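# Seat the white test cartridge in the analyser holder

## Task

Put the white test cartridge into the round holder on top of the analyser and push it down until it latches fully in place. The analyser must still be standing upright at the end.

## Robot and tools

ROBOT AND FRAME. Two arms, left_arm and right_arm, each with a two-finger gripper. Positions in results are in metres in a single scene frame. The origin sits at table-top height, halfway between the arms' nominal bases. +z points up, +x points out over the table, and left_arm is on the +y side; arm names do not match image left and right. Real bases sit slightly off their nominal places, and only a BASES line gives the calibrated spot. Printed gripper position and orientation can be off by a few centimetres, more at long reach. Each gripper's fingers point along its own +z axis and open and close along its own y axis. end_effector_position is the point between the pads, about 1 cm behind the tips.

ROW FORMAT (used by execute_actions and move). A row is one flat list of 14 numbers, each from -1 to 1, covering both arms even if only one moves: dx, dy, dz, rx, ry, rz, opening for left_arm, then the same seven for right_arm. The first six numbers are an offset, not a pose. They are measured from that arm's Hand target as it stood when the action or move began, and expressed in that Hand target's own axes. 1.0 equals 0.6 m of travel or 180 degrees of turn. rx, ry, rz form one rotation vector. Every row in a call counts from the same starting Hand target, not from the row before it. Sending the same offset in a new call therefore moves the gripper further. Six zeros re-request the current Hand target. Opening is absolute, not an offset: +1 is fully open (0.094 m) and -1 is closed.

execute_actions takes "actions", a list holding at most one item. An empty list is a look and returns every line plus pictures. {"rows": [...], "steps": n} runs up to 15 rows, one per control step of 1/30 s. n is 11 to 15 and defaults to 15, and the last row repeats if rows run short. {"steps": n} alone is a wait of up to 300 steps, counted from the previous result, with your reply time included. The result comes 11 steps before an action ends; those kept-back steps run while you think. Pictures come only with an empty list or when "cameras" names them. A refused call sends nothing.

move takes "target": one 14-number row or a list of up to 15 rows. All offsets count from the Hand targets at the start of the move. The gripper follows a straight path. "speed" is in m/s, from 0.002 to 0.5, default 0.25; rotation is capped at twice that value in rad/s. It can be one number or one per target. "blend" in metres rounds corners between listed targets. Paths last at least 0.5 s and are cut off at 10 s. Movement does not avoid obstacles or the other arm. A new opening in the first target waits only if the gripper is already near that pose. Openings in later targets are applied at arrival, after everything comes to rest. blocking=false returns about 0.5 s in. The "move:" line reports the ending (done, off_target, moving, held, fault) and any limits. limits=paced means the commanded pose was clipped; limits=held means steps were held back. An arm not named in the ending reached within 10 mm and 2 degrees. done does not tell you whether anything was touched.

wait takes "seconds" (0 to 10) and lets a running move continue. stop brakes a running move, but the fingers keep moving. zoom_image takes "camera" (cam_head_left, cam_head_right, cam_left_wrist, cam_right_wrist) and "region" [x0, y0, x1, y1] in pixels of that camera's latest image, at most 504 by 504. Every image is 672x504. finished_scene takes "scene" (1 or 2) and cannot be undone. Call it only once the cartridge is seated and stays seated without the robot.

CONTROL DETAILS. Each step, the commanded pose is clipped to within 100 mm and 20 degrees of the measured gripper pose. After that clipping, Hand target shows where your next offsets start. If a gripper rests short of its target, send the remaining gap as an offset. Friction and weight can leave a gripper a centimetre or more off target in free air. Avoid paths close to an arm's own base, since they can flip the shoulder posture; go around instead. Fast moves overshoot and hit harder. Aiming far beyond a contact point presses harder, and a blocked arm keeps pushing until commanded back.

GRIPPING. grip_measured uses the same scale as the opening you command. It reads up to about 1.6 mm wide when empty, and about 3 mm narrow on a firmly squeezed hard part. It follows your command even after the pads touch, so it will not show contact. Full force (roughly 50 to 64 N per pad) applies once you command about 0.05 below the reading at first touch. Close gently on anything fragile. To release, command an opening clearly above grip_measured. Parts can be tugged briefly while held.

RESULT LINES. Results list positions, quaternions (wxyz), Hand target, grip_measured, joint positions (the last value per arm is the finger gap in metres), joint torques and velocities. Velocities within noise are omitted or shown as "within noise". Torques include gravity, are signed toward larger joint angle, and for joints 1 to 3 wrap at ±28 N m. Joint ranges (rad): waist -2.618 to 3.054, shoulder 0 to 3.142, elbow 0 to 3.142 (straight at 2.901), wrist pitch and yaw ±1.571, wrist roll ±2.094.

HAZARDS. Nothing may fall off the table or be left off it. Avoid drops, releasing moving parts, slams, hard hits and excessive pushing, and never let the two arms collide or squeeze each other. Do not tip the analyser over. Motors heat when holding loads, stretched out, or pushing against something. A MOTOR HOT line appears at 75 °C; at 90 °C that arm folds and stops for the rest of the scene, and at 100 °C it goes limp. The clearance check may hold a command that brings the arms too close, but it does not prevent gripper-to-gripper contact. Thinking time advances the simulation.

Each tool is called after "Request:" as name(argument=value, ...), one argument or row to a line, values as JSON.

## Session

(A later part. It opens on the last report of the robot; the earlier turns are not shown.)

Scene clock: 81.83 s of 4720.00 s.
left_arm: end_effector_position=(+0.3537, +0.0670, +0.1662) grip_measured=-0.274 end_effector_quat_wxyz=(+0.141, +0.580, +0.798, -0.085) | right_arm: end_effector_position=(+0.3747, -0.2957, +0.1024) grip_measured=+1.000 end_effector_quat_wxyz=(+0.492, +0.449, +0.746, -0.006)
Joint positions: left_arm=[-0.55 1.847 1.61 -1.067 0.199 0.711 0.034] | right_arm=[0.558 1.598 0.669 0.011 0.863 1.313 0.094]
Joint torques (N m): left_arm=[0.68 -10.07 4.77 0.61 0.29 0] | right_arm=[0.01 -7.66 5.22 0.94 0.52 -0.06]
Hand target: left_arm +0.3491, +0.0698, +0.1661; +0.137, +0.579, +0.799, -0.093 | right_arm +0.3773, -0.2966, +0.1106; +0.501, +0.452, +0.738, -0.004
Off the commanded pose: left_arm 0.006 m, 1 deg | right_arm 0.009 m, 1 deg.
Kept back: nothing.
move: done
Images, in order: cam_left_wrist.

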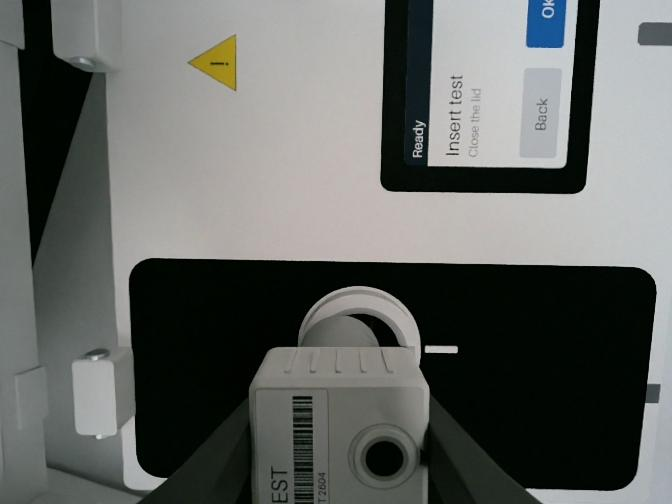

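Request:
move(
  target=[0.0062, -0.0131, -0.0023, 0.0056, 0, 0.0021, -0.5, 0, 0, 0, 0, 0, 0, 1],
  speed=0.05,
  cameras=["cam_left_wrist", "cam_head_left", "cam_head_right"],
)

Request:
zoom_image(
  camera="cam_left_wrist",
  region=[260, 270, 430, 370],
)

Request:
zoom_image(
  camera="cam_head_right",
  region=[320, 170, 390, 226],
)

Scene clock: 85.60 s of 4720.00 s.
left_arm: end_effector_position=(+0.3477, +0.0675, +0.1616) grip_measured=-0.274 end_effector_quat_wxyz=(+0.133, +0.581, +0.798, -0.094) | right_arm: end_effector_position=(+0.3747, -0.2957, +0.1024) grip_measured=+1.000 end_effector_quat_wxyz=(+0.492, +0.449, +0.746, -0.006)
Joint positions: left_arm=[-0.55 1.842 1.587 -1.066 0.214 0.713 0.034] | right_arm=[0.558 1.598 0.669 0.011 0.863 1.313 0.094]
Joint torques (N m): left_arm=[0.4 -11.44 4.51 0.52 0.27 0.06] | right_arm=[0.01 -7.6 5.31 0.94 0.53 -0.05]
Hand target: left_arm +0.3403, +0.0712, +0.1660; +0.132, +0.582, +0.796, -0.099 | right_arm +0.3773, -0.2966, +0.1106; +0.501, +0.452, +0.738, -0.004
Off the commanded pose: left_arm 0.009 m, 1 deg | right_arm 0.009 m, 1 deg.
Kept back: nothing.
move: done
Images, in order: cam_head_left, cam_head_right, cam_left_wrist.

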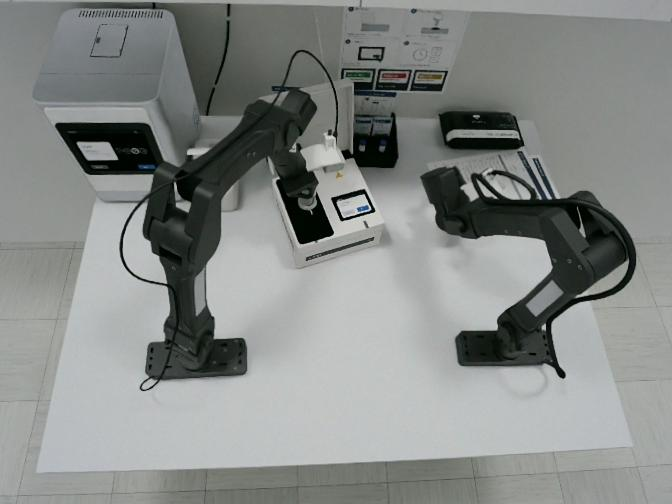

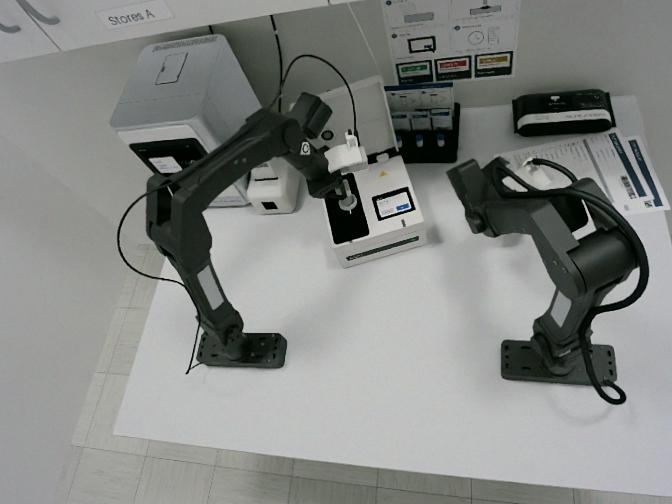

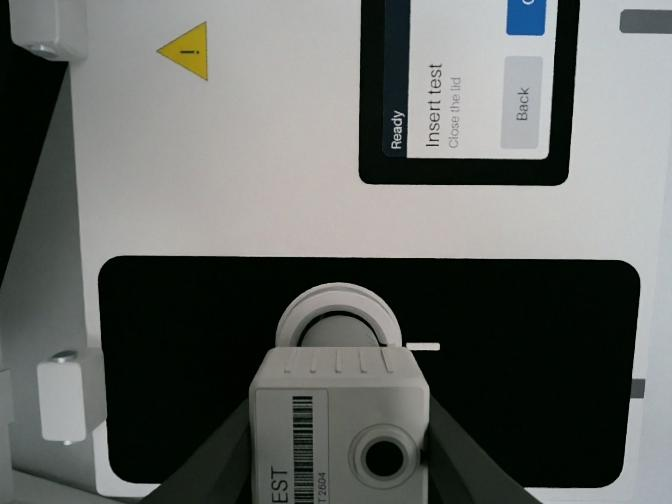

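Scaled by 2.965.

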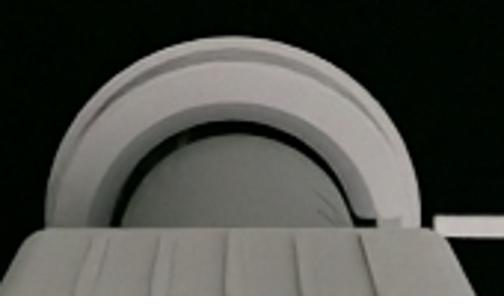

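Scaled by 7.200.

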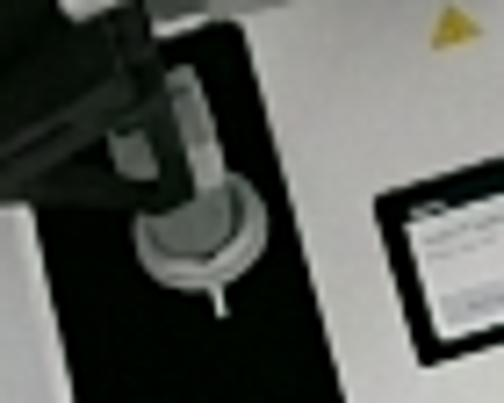

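Request:
move(
  target=[-0.0035, 0.0085, 0.0155, -0.0062, -0.0074, 0.0022, -0.5, 0, 0, 0, 0, 0, 0, 1],
  speed=0.04,
  cameras=["cam_left_wrist"],
)

Request:
zoom_image(
  camera="cam_left_wrist",
  region=[260, 270, 430, 370],
)

Scene clock: 97.47 s of 4720.00 s.
left_arm: end_effector_position=(+0.3483, +0.0670, +0.1515) grip_measured=-0.274 end_effector_quat_wxyz=(+0.136, +0.581, +0.797, -0.094) | right_arm: end_effector_position=(+0.3747, -0.2957, +0.1024) grip_measured=+1.000 end_effector_quat_wxyz=(+0.492, +0.449, +0.746, -0.006)
Joint positions: left_arm=[-0.55 1.842 1.545 -1.02 0.216 0.714 0.034] | right_arm=[0.558 1.598 0.669 0.011 0.863 1.313 0.094]
Joint torques (N m): left_arm=[0.54 -11.45 4.66 0.74 0.26 0.06] | right_arm=[-0.01 -7.68 5.23 0.93 0.54 -0.05]
Hand target: left_arm +0.3467, +0.0680, +0.1578; +0.147, +0.583, +0.793, -0.098 | right_arm +0.3773, -0.2966, +0.1106; +0.501, +0.452, +0.738, -0.004
Off the commanded pose: left_arm 0.007 m, 1 deg | right_arm 0.009 m, 1 deg.
Kept back: nothing.
move: done
Images, in order: cam_left_wrist.

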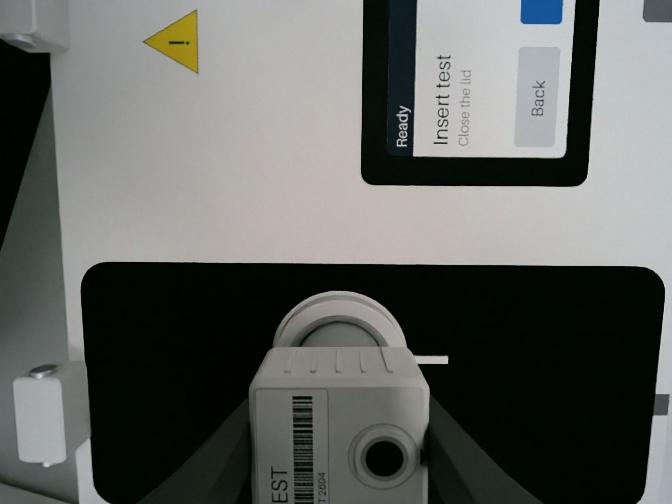

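Scaled by 2.965.

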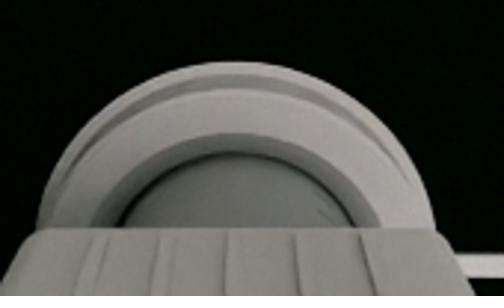

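Request:
move(
  target=[0.0081, -0.0004, 0.0219, 0, 0, 0, -0.5, 0, 0, 0, 0, 0, 0, 1],
  speed=0.04,
  cameras=["cam_left_wrist"],
)

Request:
zoom_image(
  camera="cam_left_wrist",
  region=[260, 270, 430, 370],
)

Scene clock: 99.60 s of 4720.00 s.
left_arm: end_effector_position=(+0.3483, +0.0670, +0.1390) grip_measured=-0.274 end_effector_quat_wxyz=(+0.138, +0.582, +0.796, -0.094) | right_arm: end_effector_position=(+0.3747, -0.2957, +0.1024) grip_measured=+1.000 end_effector_quat_wxyz=(+0.492, +0.449, +0.746, -0.006)
Joint positions: left_arm=[-0.55 1.842 1.495 -0.965 0.216 0.715 0.034] | right_arm=[0.558 1.598 0.669 0.011 0.863 1.313 0.094]
Joint torques (N m): left_arm=[0.53 -11.07 4.6 0.77 0.25 0.05] | right_arm=[-0.03 -7.61 5.31 0.95 0.53 -0.04]
Hand target: left_arm +0.3466, +0.0680, +0.1437; +0.147, +0.583, +0.793, -0.098 | right_arm +0.3773, -0.2966, +0.1106; +0.501, +0.452, +0.738, -0.004
Off the commanded pose: left_arm 0.005 m, 1 deg | right_arm 0.009 m, 1 deg.
Kept back: nothing.
move: done
Images, in order: cam_left_wrist.

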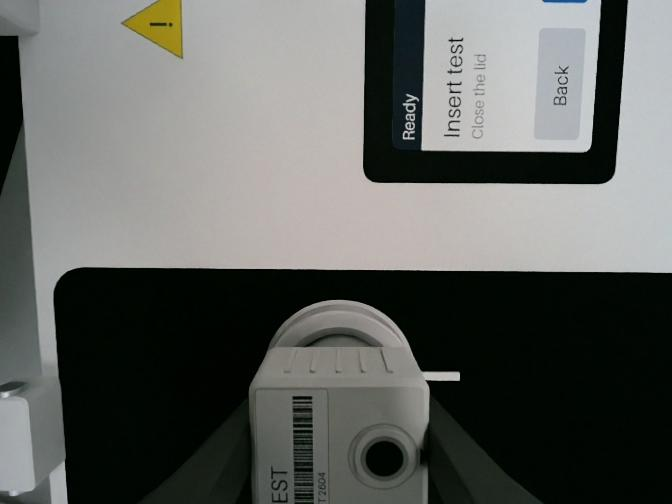

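Scaled by 2.965.

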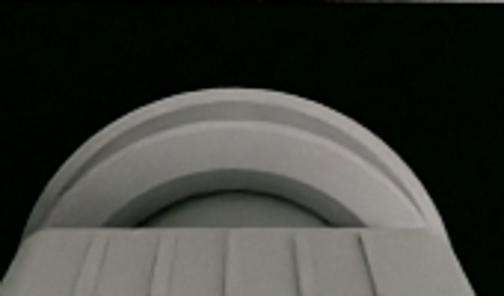

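Request:
move(
  target=[0.0064, -0.0003, 0.0172, 0, 0, 0, -0.5, 0, 0, 0, 0, 0, 0, 1],
  speed=0.04,
  cameras=["cam_left_wrist"],
)

Request:
zoom_image(
  camera="cam_left_wrist",
  region=[230, 280, 460, 400],
)

Scene clock: 101.17 s of 4720.00 s.
left_arm: end_effector_position=(+0.3485, +0.0666, +0.1310) grip_measured=-0.274 end_effector_quat_wxyz=(+0.141, +0.582, +0.796, -0.094) | right_arm: end_effector_position=(+0.3747, -0.2957, +0.1024) grip_measured=+1.000 end_effector_quat_wxyz=(+0.492, +0.449, +0.746, -0.006)
Joint positions: left_arm=[-0.55 1.842 1.461 -0.925 0.217 0.715 0.034] | right_arm=[0.558 1.598 0.669 0.011 0.863 1.313 0.094]
Joint torques (N m): left_arm=[0.54 -10.56 4.34 0.79 0.24 0.06] | right_arm=[0.01 -7.66 5.27 0.94 0.53 -0.06]
Hand target: left_arm +0.3467, +0.0679, +0.1328; +0.147, +0.583, +0.793, -0.098 | right_arm +0.3773, -0.2966, +0.1106; +0.501, +0.452, +0.738, -0.004
Off the commanded pose: left_arm 0.003 m, 1 deg | right_arm 0.009 m, 1 deg.
Kept back: nothing.
move: done
Images, in order: cam_left_wrist.

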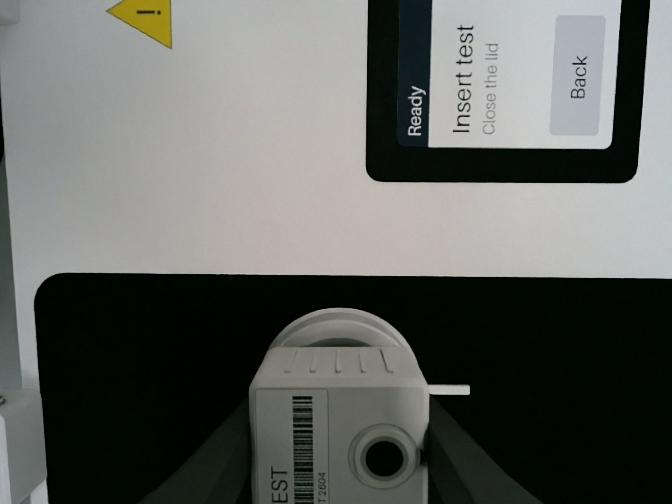

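Scaled by 2.191.

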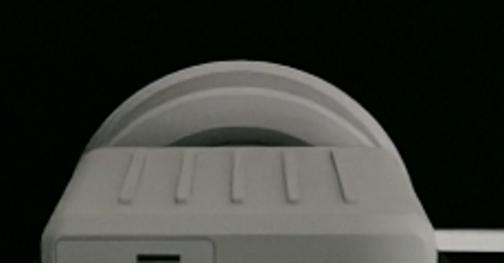

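Request:
move(
  target=[0.007, -0.0003, 0.0187, 0, 0, 0, -0.5, 0, 0, 0, 0, 0, 0, 1],
  speed=0.04,
  cameras=["cam_left_wrist", "cam_head_left", "cam_head_right"],
)

Request:
zoom_image(
  camera="cam_left_wrist",
  region=[230, 280, 460, 400],
)

Request:
zoom_image(
  camera="cam_head_right",
  region=[320, 170, 390, 226],
)

Request:
zoom_image(
  camera="cam_head_left",
  region=[275, 170, 345, 226],
)

Scene clock: 103.50 s of 4720.00 s.
left_arm: end_effector_position=(+0.3477, +0.0662, +0.1275) grip_measured=-0.274 end_effector_quat_wxyz=(+0.146, +0.581, +0.794, -0.097) | right_arm: end_effector_position=(+0.3747, -0.2957, +0.1024) grip_measured=+1.000 end_effector_quat_wxyz=(+0.492, +0.449, +0.746, -0.006)
Joint positions: left_arm=[-0.549 1.834 1.433 -0.895 0.224 0.715 0.034] | right_arm=[0.558 1.598 0.669 0.011 0.863 1.313 0.094]
Joint torques (N m): left_arm=[0.44 -9.07 3.59 0.98 0.17 0.06] | right_arm=[0.02 -7.62 5.3 0.94 0.53 -0.05]
Hand target: left_arm +0.3466, +0.0679, +0.1208; +0.147, +0.583, +0.793, -0.098 | right_arm +0.3773, -0.2966, +0.1106; +0.501, +0.452, +0.738, -0.004
Off the commanded pose: left_arm 0.007 m, 0 deg | right_arm 0.009 m, 1 deg.
Kept back: nothing.
move: done
Images, in order: cam_head_left, cam_head_right, cam_left_wrist.

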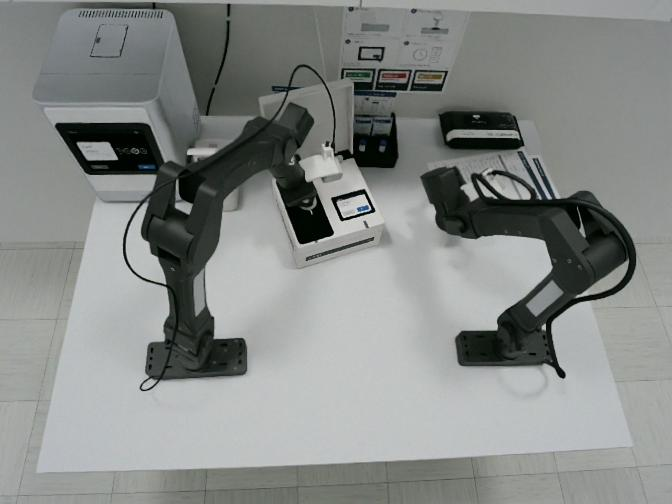

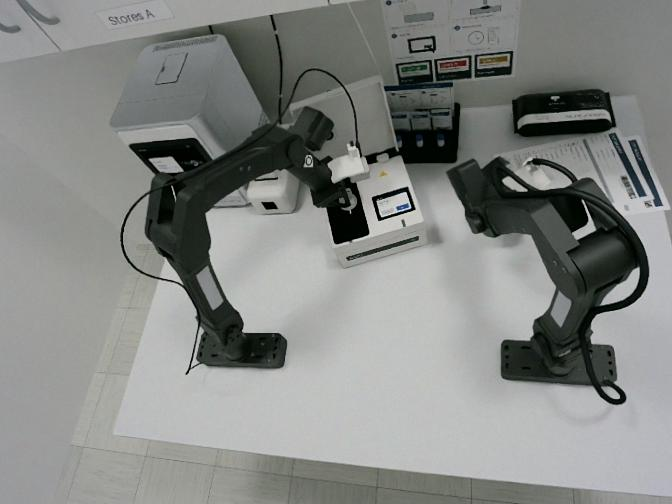

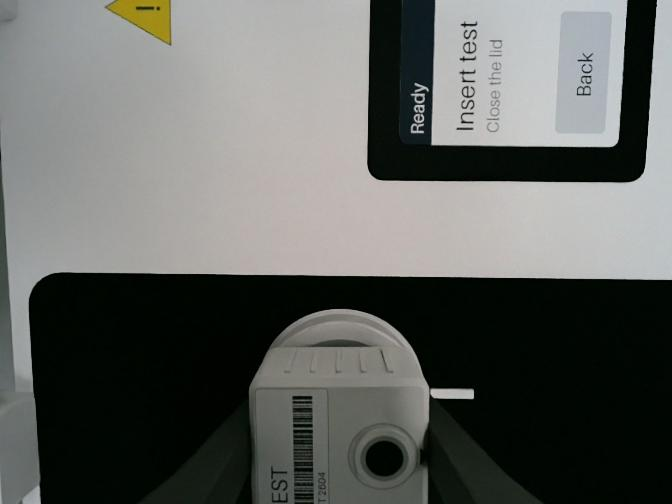

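Scaled by 2.191.

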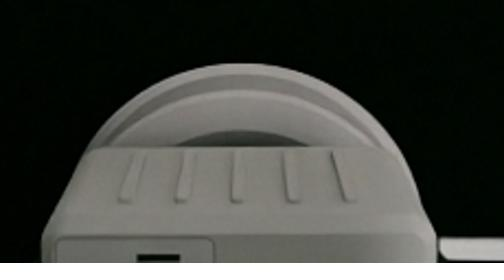

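Scaled by 7.200.

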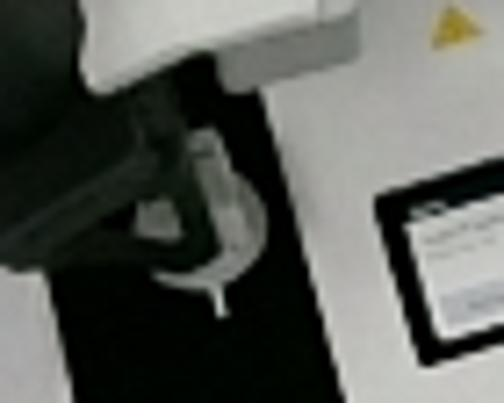

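Scaled by 7.200.

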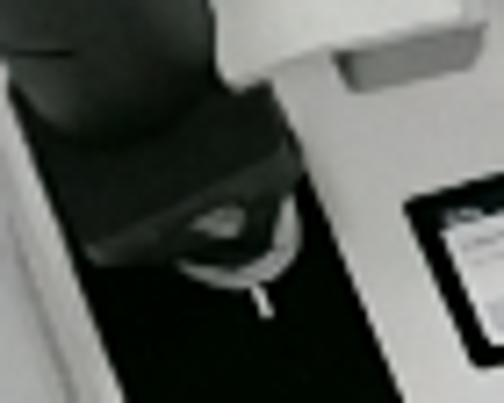

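Request:
move(
  target=[-0.0058, 0.0003, -0.0156, 0, 0, 0, -0.5, 0, 0, 0, 0, 0, 0, 1],
  speed=0.05,
  cameras=[],
)

Request:
execute_actions(
  actions=[
    {"rows": [[0,0,0,0,0,0,-0.22,0,0,0,0,0,0,1],[0,0,0,0,0,0,-0.20,0,0,0,0,0,0,1],[0,0,0,0,0,0,-0.18,0,0,0,0,0,0,1],[0,0,0,0,0,0,-0.16,0,0,0,0,0,0,1],[0,0,0,0,0,0,-0.14,0,0,0,0,0,0,1],[0,0,0,0,0,0,-0.12,0,0,0,0,0,0,1],[0,0,0,0,0,0,-0.10,0,0,0,0,0,0,1],[0,0,0,0,0,0,-0.08,0,0,0,0,0,0,1],[0,0,0,0,0,0,-0.06,0,0,0,0,0,0,1],[0,0,0,0,0,0,-0.03,0,0,0,0,0,0,1],[0,0,0,0,0,0,0.0,0,0,0,0,0,0,1],[0,0,0,0,0,0,0.03,0,0,0,0,0,0,1],[0,0,0,0,0,0,0.06,0,0,0,0,0,0,1],[0,0,0,0,0,0,0.10,0,0,0,0,0,0,1],[0,0,0,0,0,0,0.15,0,0,0,0,0,0,1]], "steps": 15},
  ],
)

Request:
wait(
  seconds=0.5,
  cameras=["cam_left_wrist", "cam_head_left", "cam_head_right"],
)

Scene clock: 109.00 s of 4720.00 s.
left_arm: end_effector_position=(+0.3476, +0.0662, +0.1277) grip_measured=-0.274 end_effector_quat_wxyz=(+0.146, +0.581, +0.794, -0.097) | right_arm: end_effector_position=(+0.3747, -0.2957, +0.1024) grip_measured=+1.000 end_effector_quat_wxyz=(+0.492, +0.449, +0.746, -0.006)
Joint positions: left_arm=[-0.549 1.833 1.433 -0.895 0.224 0.715 0.034] | right_arm=[0.558 1.598 0.669 0.011 0.863 1.313 0.094]
Joint torques (N m): left_arm=[0.44 -9.62 5.91 0.61 0.16 0.05] | right_arm=[-0.05 -7.6 5.3 0.93 0.52 -0.07]
Hand target: left_arm +0.3467, +0.0679, +0.1309; +0.148, +0.583, +0.793, -0.098 | right_arm +0.3773, -0.2966, +0.1106; +0.501, +0.452, +0.738, -0.004
Off the commanded pose: left_arm 0.004 m, 0 deg | right_arm 0.009 m, 1 deg.
Kept back: nothing.
move: done

Scene clock: 109.13 s of 4720.00 s.
left_arm: end_effector_position=(+0.3485, +0.0665, +0.1279) grip_measured=-0.173 end_effector_quat_wxyz=(+0.148, +0.581, +0.795, -0.096) | right_arm: end_effector_position=(+0.3747, -0.2957, +0.1024) grip_measured=+1.000 end_effector_quat_wxyz=(+0.492, +0.449, +0.746, -0.006)
Joint positions: left_arm=[-0.547 1.833 1.433 -0.893 0.224 0.715 0.039] | right_arm=[0.558 1.598 0.669 0.011 0.863 1.313 0.094]
Joint velocities: left_arm=[0.007 -0.022 -0.002 0.066 -0.037 0.022 0.022] | right_arm=[within noise]
Joint torques (N m): left_arm=[0.09 -9.54 5.93 0.53 0.16 0.05] | right_arm=[-0.02 -7.62 5.31 0.94 0.51 -0.06]
Hand target: left_arm +0.3467, +0.0680, +0.1309; +0.147, +0.583, +0.793, -0.098 | right_arm +0.3773, -0.2966, +0.1106; +0.501, +0.452, +0.738, -0.004
Steps of this call (1-4: this action's first 4). Readings (end_effector_position of left_arm | right_arm):
1: (+0.3476, +0.0662, +0.1277) | (+0.3747, -0.2957, +0.1024)
2: (+0.3476, +0.0661, +0.1277) | (+0.3747, -0.2957, +0.1024)
4: the state above

Scene clock: 110.00 s of 4720.00 s.
left_arm: end_effector_position=(+0.3482, +0.0672, +0.1277) grip_measured=+0.148 end_effector_quat_wxyz=(+0.146, +0.580, +0.795, -0.096) | right_arm: end_effector_position=(+0.3747, -0.2957, +0.1024) grip_measured=+1.000 end_effector_quat_wxyz=(+0.492, +0.449, +0.746, -0.006)
Joint positions: left_arm=[-0.546 1.833 1.433 -0.896 0.224 0.715 0.054] | right_arm=[0.558 1.598 0.669 0.011 0.863 1.313 0.094]
Joint torques (N m): left_arm=[0.2 -9.63 5.93 0.61 0.17 0.05] | right_arm=[0.02 -7.62 5.3 0.93 0.53 -0.06]
Hand target: left_arm +0.3467, +0.0679, +0.1309; +0.148, +0.583, +0.793, -0.098 | right_arm +0.3773, -0.2966, +0.1106; +0.501, +0.452, +0.738, -0.004
Off the commanded pose: left_arm 0.004 m, 0 deg | right_arm 0.009 m, 1 deg.
Steps of this call (1-11: your previous action's last 11; 12-26: nothing new was sent). Readings (end_effector_position of left_arm | right_arm):
1: (+0.3490, +0.0666, +0.1279) | (+0.3747, -0.2957, +0.1024)
2: (+0.3491, +0.0667, +0.1280) | (+0.3747, -0.2957, +0.1024)
4: (+0.3492, +0.0666, +0.1280) | (+0.3747, -0.2957, +0.1024)
8: (+0.3486, +0.0670, +0.1278) | (+0.3747, -0.2957, +0.1024)
26: the state above
Images, in order: cam_head_left, cam_head_right, cam_left_wrist.

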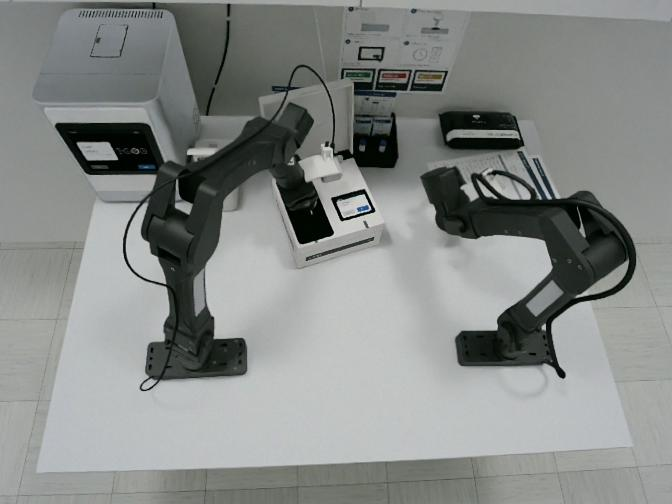

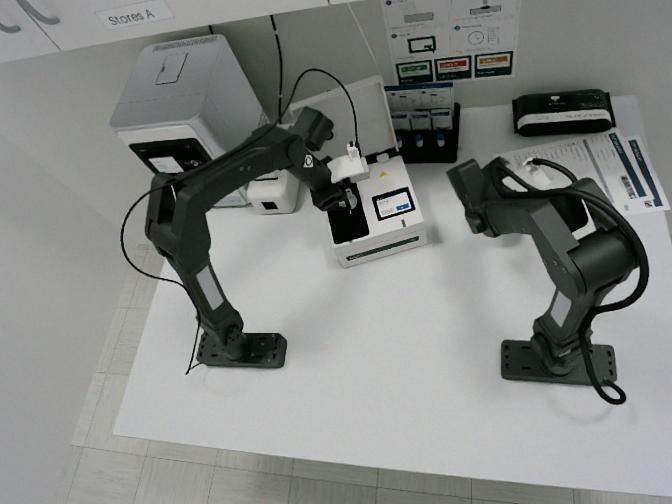

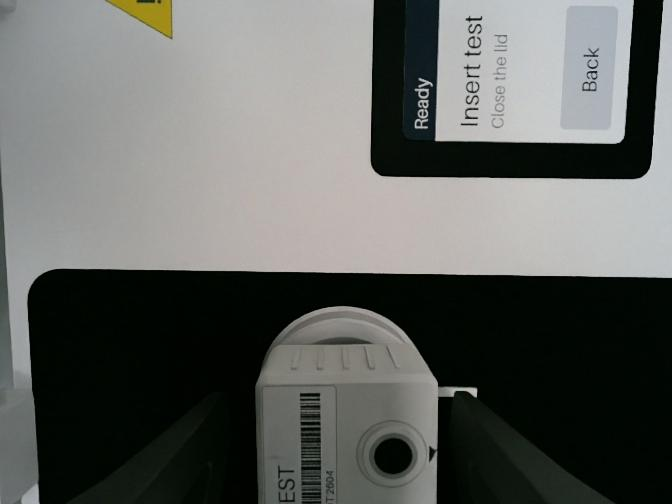

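Request:
execute_actions(
  actions=[],
)

Scene clock: 112.93 s of 4720.00 s.
left_arm: end_effector_position=(+0.3480, +0.0673, +0.1276) grip_measured=+0.148 end_effector_quat_wxyz=(+0.146, +0.580, +0.795, -0.096) | right_arm: end_effector_position=(+0.3747, -0.2957, +0.1024) grip_measured=+1.000 end_effector_quat_wxyz=(+0.492, +0.449, +0.746, -0.006)
Joint positions: left_arm=[-0.546 1.833 1.433 -0.896 0.224 0.715 0.054] | right_arm=[0.558 1.598 0.669 0.011 0.863 1.313 0.094]
Joint velocities: within noise
Joint torques (N m): left_arm=[0.2 -9.63 5.91 0.61 0.17 0.06] | right_arm=[0.03 -7.65 5.3 0.94 0.53 -0.07]
Motor temperatures (°C): left_arm=[25 30 24 24 24 25 23] | right_arm=[24 29 26 28 25 20 22]
Heat: left arm: 30 °C; right arm: 29 °C.
Hand target: left_arm +0.3466, +0.0680, +0.1309; +0.147, +0.583, +0.793, -0.098 | right_arm +0.3773, -0.2966, +0.1106; +0.501, +0.452, +0.738, -0.004
Off the commanded pose: left_arm 0.004 m, 0 deg | right_arm 0.009 m, 1 deg.
Steps of this call (1-88: nothing new was sent). Readings (end_effector_position of left_arm | right_arm):
1: (+0.3482, +0.0672, +0.1277) | (+0.3747, -0.2957, +0.1024)
2: (+0.3482, +0.0672, +0.1277) | (+0.3747, -0.2957, +0.1024)
4: (+0.3482, +0.0672, +0.1277) | (+0.3747, -0.2957, +0.1024)
8: (+0.3481, +0.0673, +0.1276) | (+0.3747, -0.2957, +0.1024)
88: the state above

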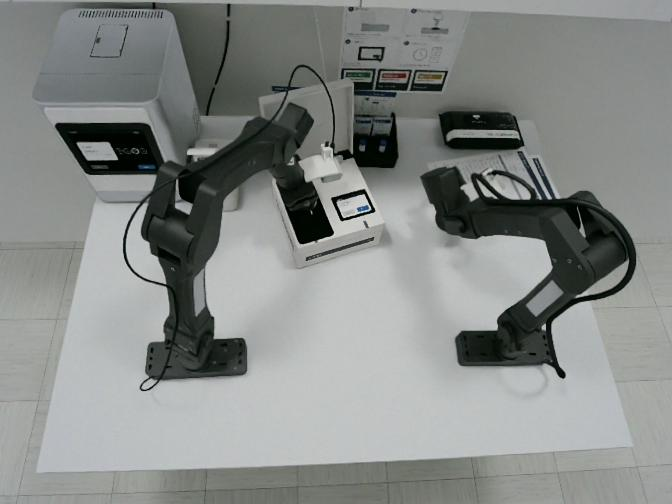

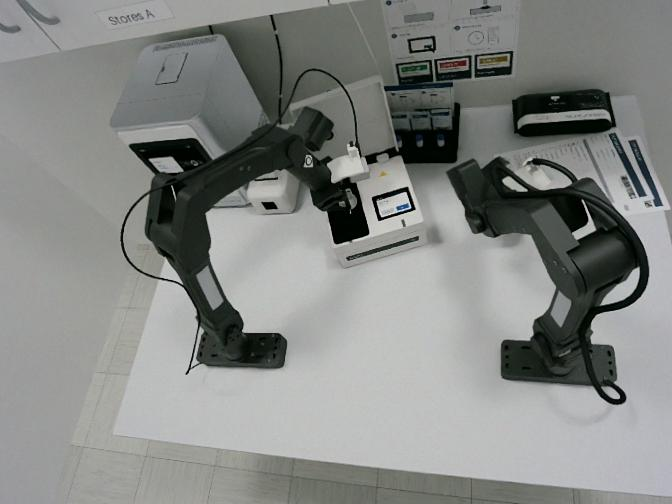

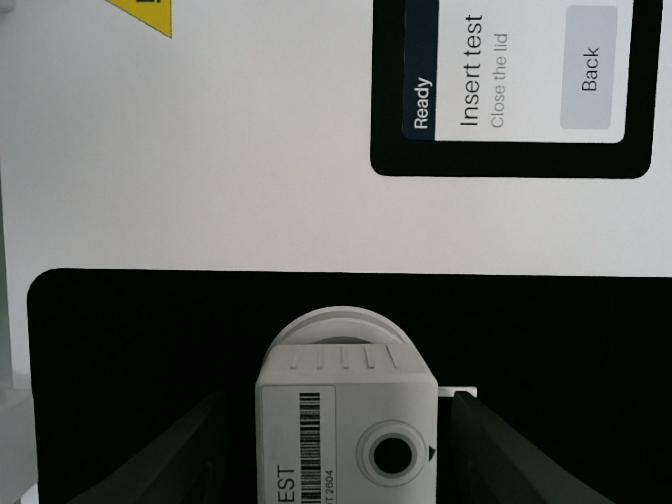

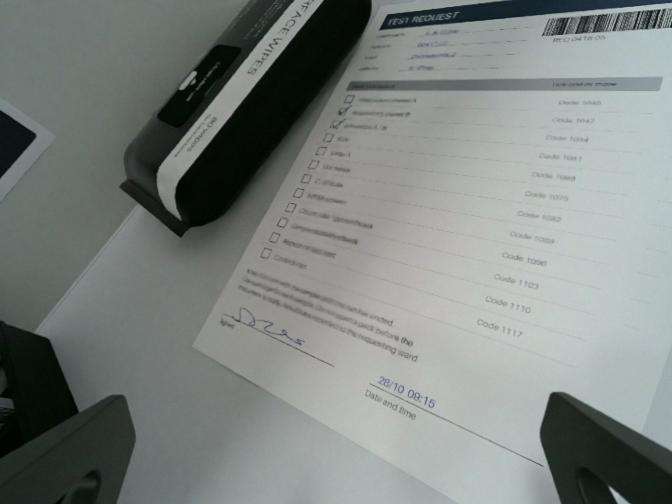

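Request:
move(
  target=[-0.0261, 0.0012, -0.0703, 0, 0, 0, 0.15, 0, 0, 0, 0, 0, 0, 1],
  speed=0.06,
)

Scene clock: 114.87 s of 4720.00 s.
left_arm: end_effector_position=(+0.3415, +0.0710, +0.1568) grip_measured=+0.148 end_effector_quat_wxyz=(+0.124, +0.580, +0.799, -0.099) | right_arm: end_effector_position=(+0.3747, -0.2957, +0.1024) grip_measured=+1.000 end_effector_quat_wxyz=(+0.492, +0.449, +0.746, -0.006)
Joint positions: left_arm=[-0.546 1.833 1.56 -1.069 0.224 0.715 0.054] | right_arm=[0.558 1.598 0.669 0.011 0.863 1.313 0.094]
Joint torques (N m): left_arm=[0.18 -10.85 8.75 0.53 0.17 0.05] | right_arm=[-0.01 -7.71 5.26 0.92 0.53 -0.05]
Hand target: left_arm +0.3467, +0.0679, +0.1759; +0.148, +0.583, +0.793, -0.098 | right_arm +0.3773, -0.2966, +0.1106; +0.501, +0.452, +0.738, -0.004
Off the commanded pose: left_arm 0.020 m, 3 deg | right_arm 0.009 m, 1 deg.
Kept back: nothing.
move: off_target (left_arm)

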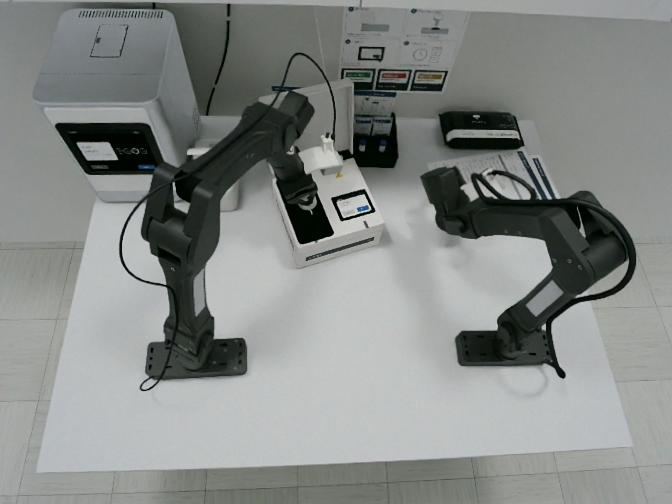

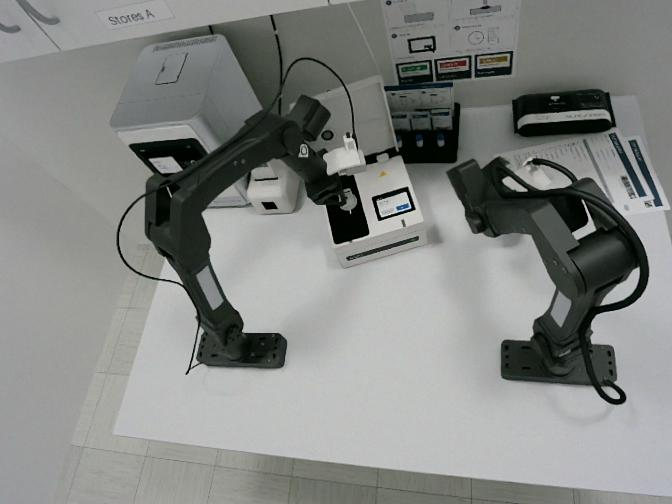

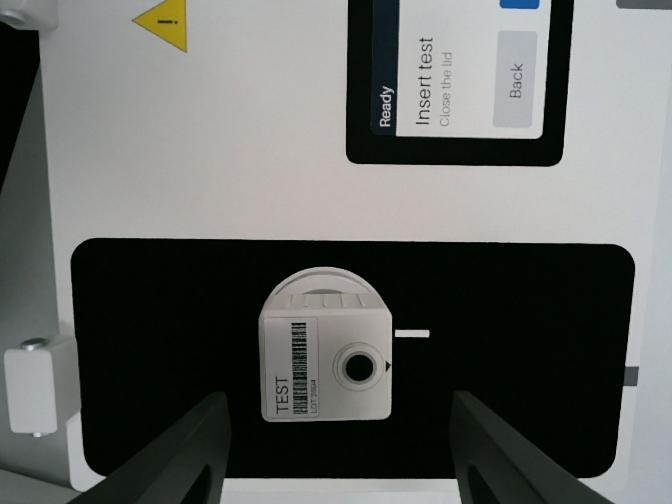

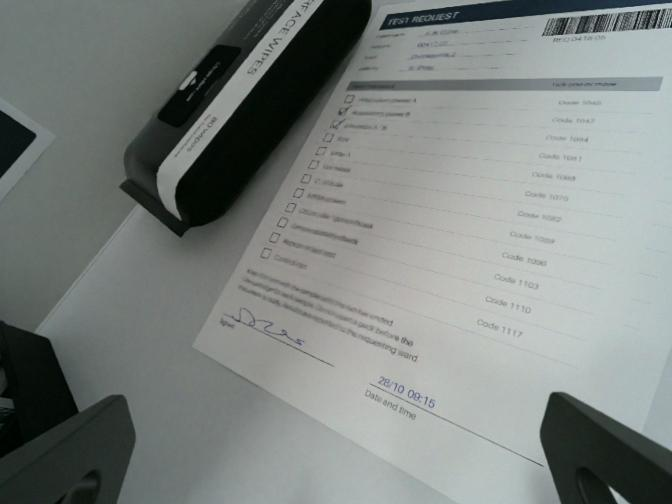

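Request:
move(
  target=[
    [0, 0, 0, 0, 0, 0, -1, 0, 0, 0, 0, 0, 0, 1],
    [0.01505, -0.0007, 0.0406, 0, 0, 0, -1, 0, 0, 0, 0, 0, 0, 1],
  ],
  speed=0.08,
)

Scene clock: 121.77 s of 4720.00 s.
left_arm: end_effector_position=(+0.3477, +0.0676, +0.1486) grip_measured=-0.986 end_effector_quat_wxyz=(+0.140, +0.580, +0.796, -0.097) | right_arm: end_effector_position=(+0.3747, -0.2957, +0.1024) grip_measured=+1.000 end_effector_quat_wxyz=(+0.492, +0.449, +0.746, -0.006)
Joint positions: left_arm=[-0.546 1.833 1.52 -0.996 0.223 0.715 0.001] | right_arm=[0.558 1.598 0.669 0.011 0.863 1.313 0.094]
Joint torques (N m): left_arm=[0.18 -10.33 4.4 0.8 0.17 0.06] | right_arm=[-0.03 -7.65 5.26 0.94 0.53 -0.05]
Hand target: left_arm +0.3467, +0.0680, +0.1498; +0.147, +0.583, +0.793, -0.098 | right_arm +0.3773, -0.2966, +0.1106; +0.501, +0.452, +0.738, -0.004
Off the commanded pose: left_arm 0.002 m, 1 deg | right_arm 0.009 m, 1 deg.
Kept back: nothing.
move: done

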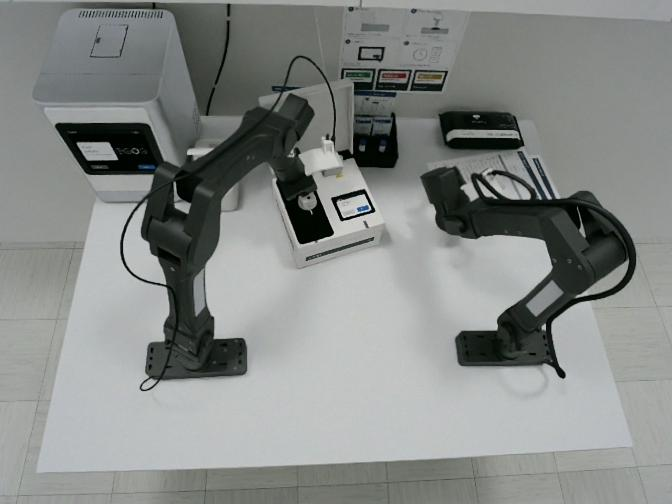

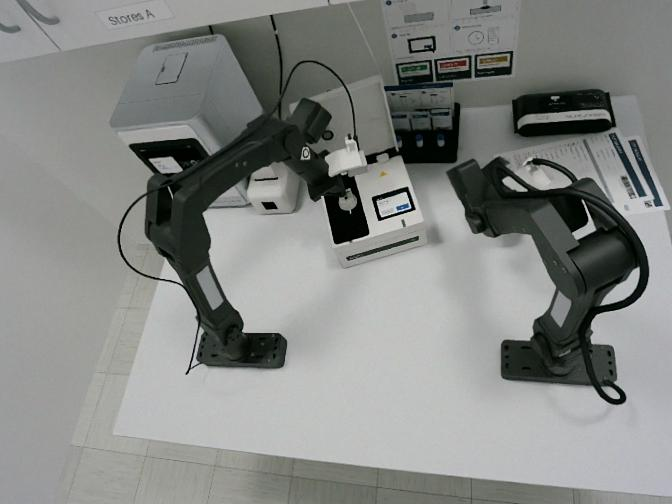

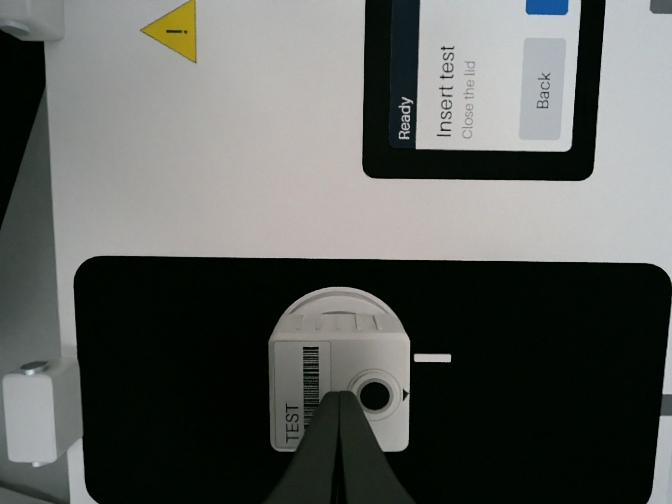

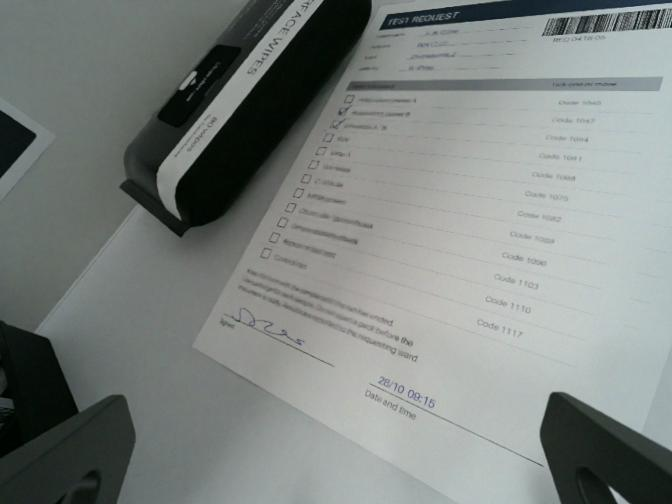

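Request:
move(
  target=[0.0956, -0.0425, 0.1291, 0.0501, 0.0593, -0.0175, -1, 0, 0, 0, 0, 0, 0, 1],
  speed=0.05,
)

Scene clock: 127.70 s of 4720.00 s.
left_arm: end_effector_position=(+0.3460, +0.0689, +0.1410) grip_measured=-0.986 end_effector_quat_wxyz=(+0.150, +0.578, +0.795, -0.107) | right_arm: end_effector_position=(+0.3747, -0.2957, +0.1024) grip_measured=+1.000 end_effector_quat_wxyz=(+0.492, +0.449, +0.746, -0.006)
Joint positions: left_arm=[-0.535 1.813 1.456 -0.936 0.248 0.719 0.001] | right_arm=[0.558 1.598 0.669 0.011 0.863 1.313 0.094]
Joint torques (N m): left_arm=[-0.8 2.1 -1.01 0.32 -0.15 0.06] | right_arm=[-0.02 -7.65 5.34 0.94 0.53 -0.04]
Hand target: left_arm +0.3158, +0.0863, +0.0570; +0.024, +0.577, +0.809, -0.109 | right_arm +0.3773, -0.2966, +0.1106; +0.501, +0.452, +0.738, -0.004
Off the commanded pose: left_arm 0.091 m, 14 deg | right_arm 0.009 m, 1 deg.
Kept back: nothing.
move: off_target (left_arm)

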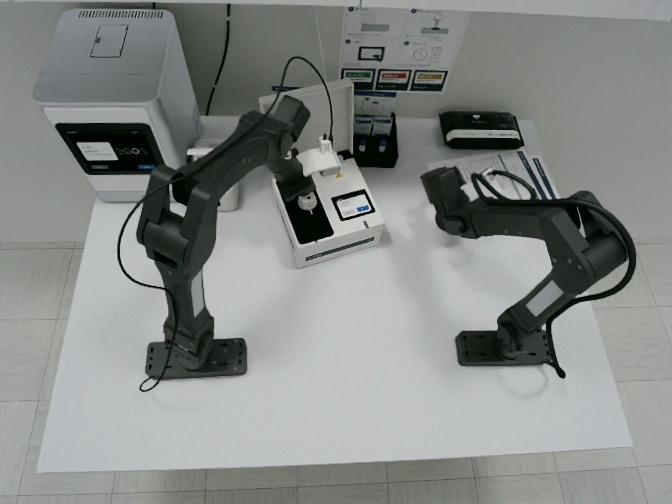

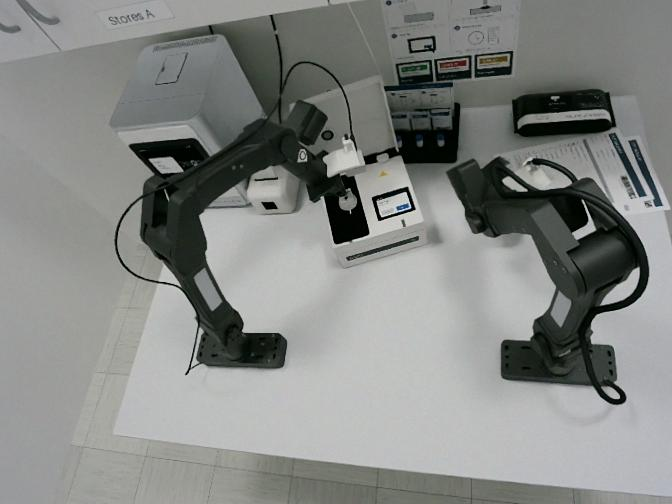

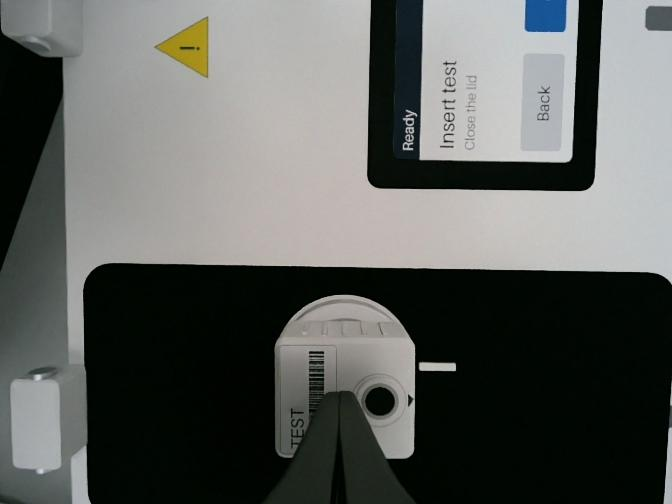

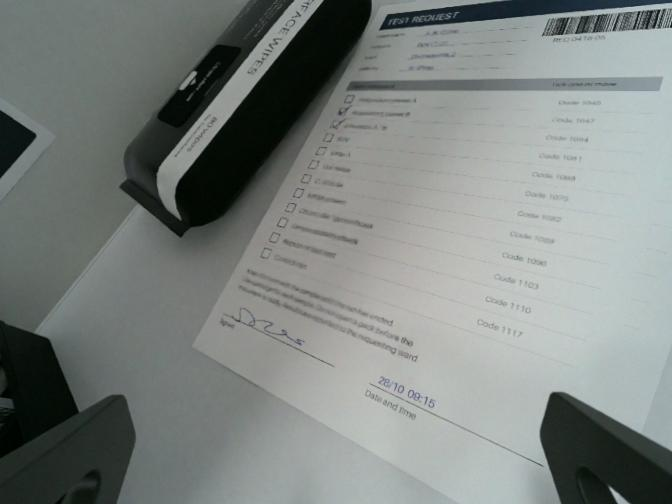

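Request:
zoom_image(
  camera="cam_left_wrist",
  region=[240, 270, 480, 480],
)

Request:
zoom_image(
  camera="cam_head_right",
  region=[300, 140, 440, 240],
)

Scaled by 2.100.

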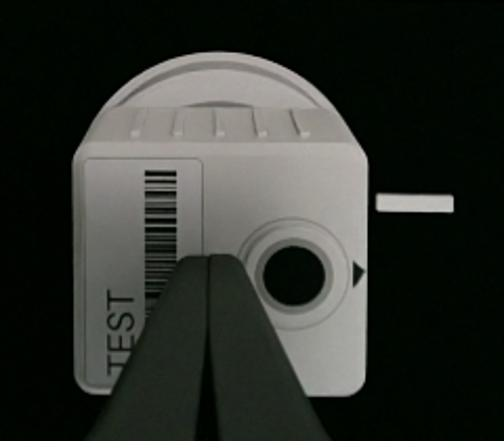

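Scaled by 3.600.

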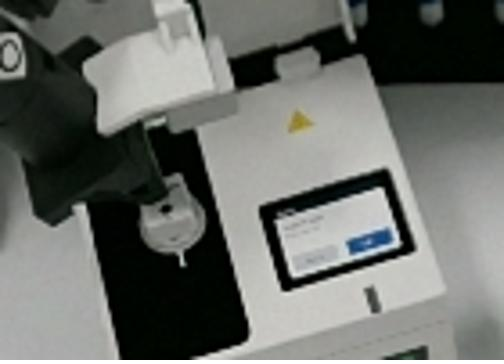

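Request:
zoom_image(
  camera="cam_left_wrist",
  region=[270, 285, 430, 355],
)

Scaled by 3.150.

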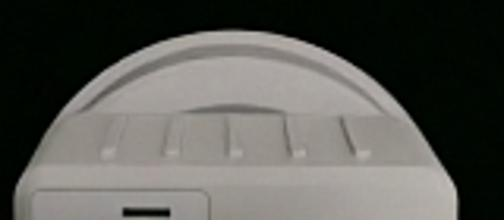

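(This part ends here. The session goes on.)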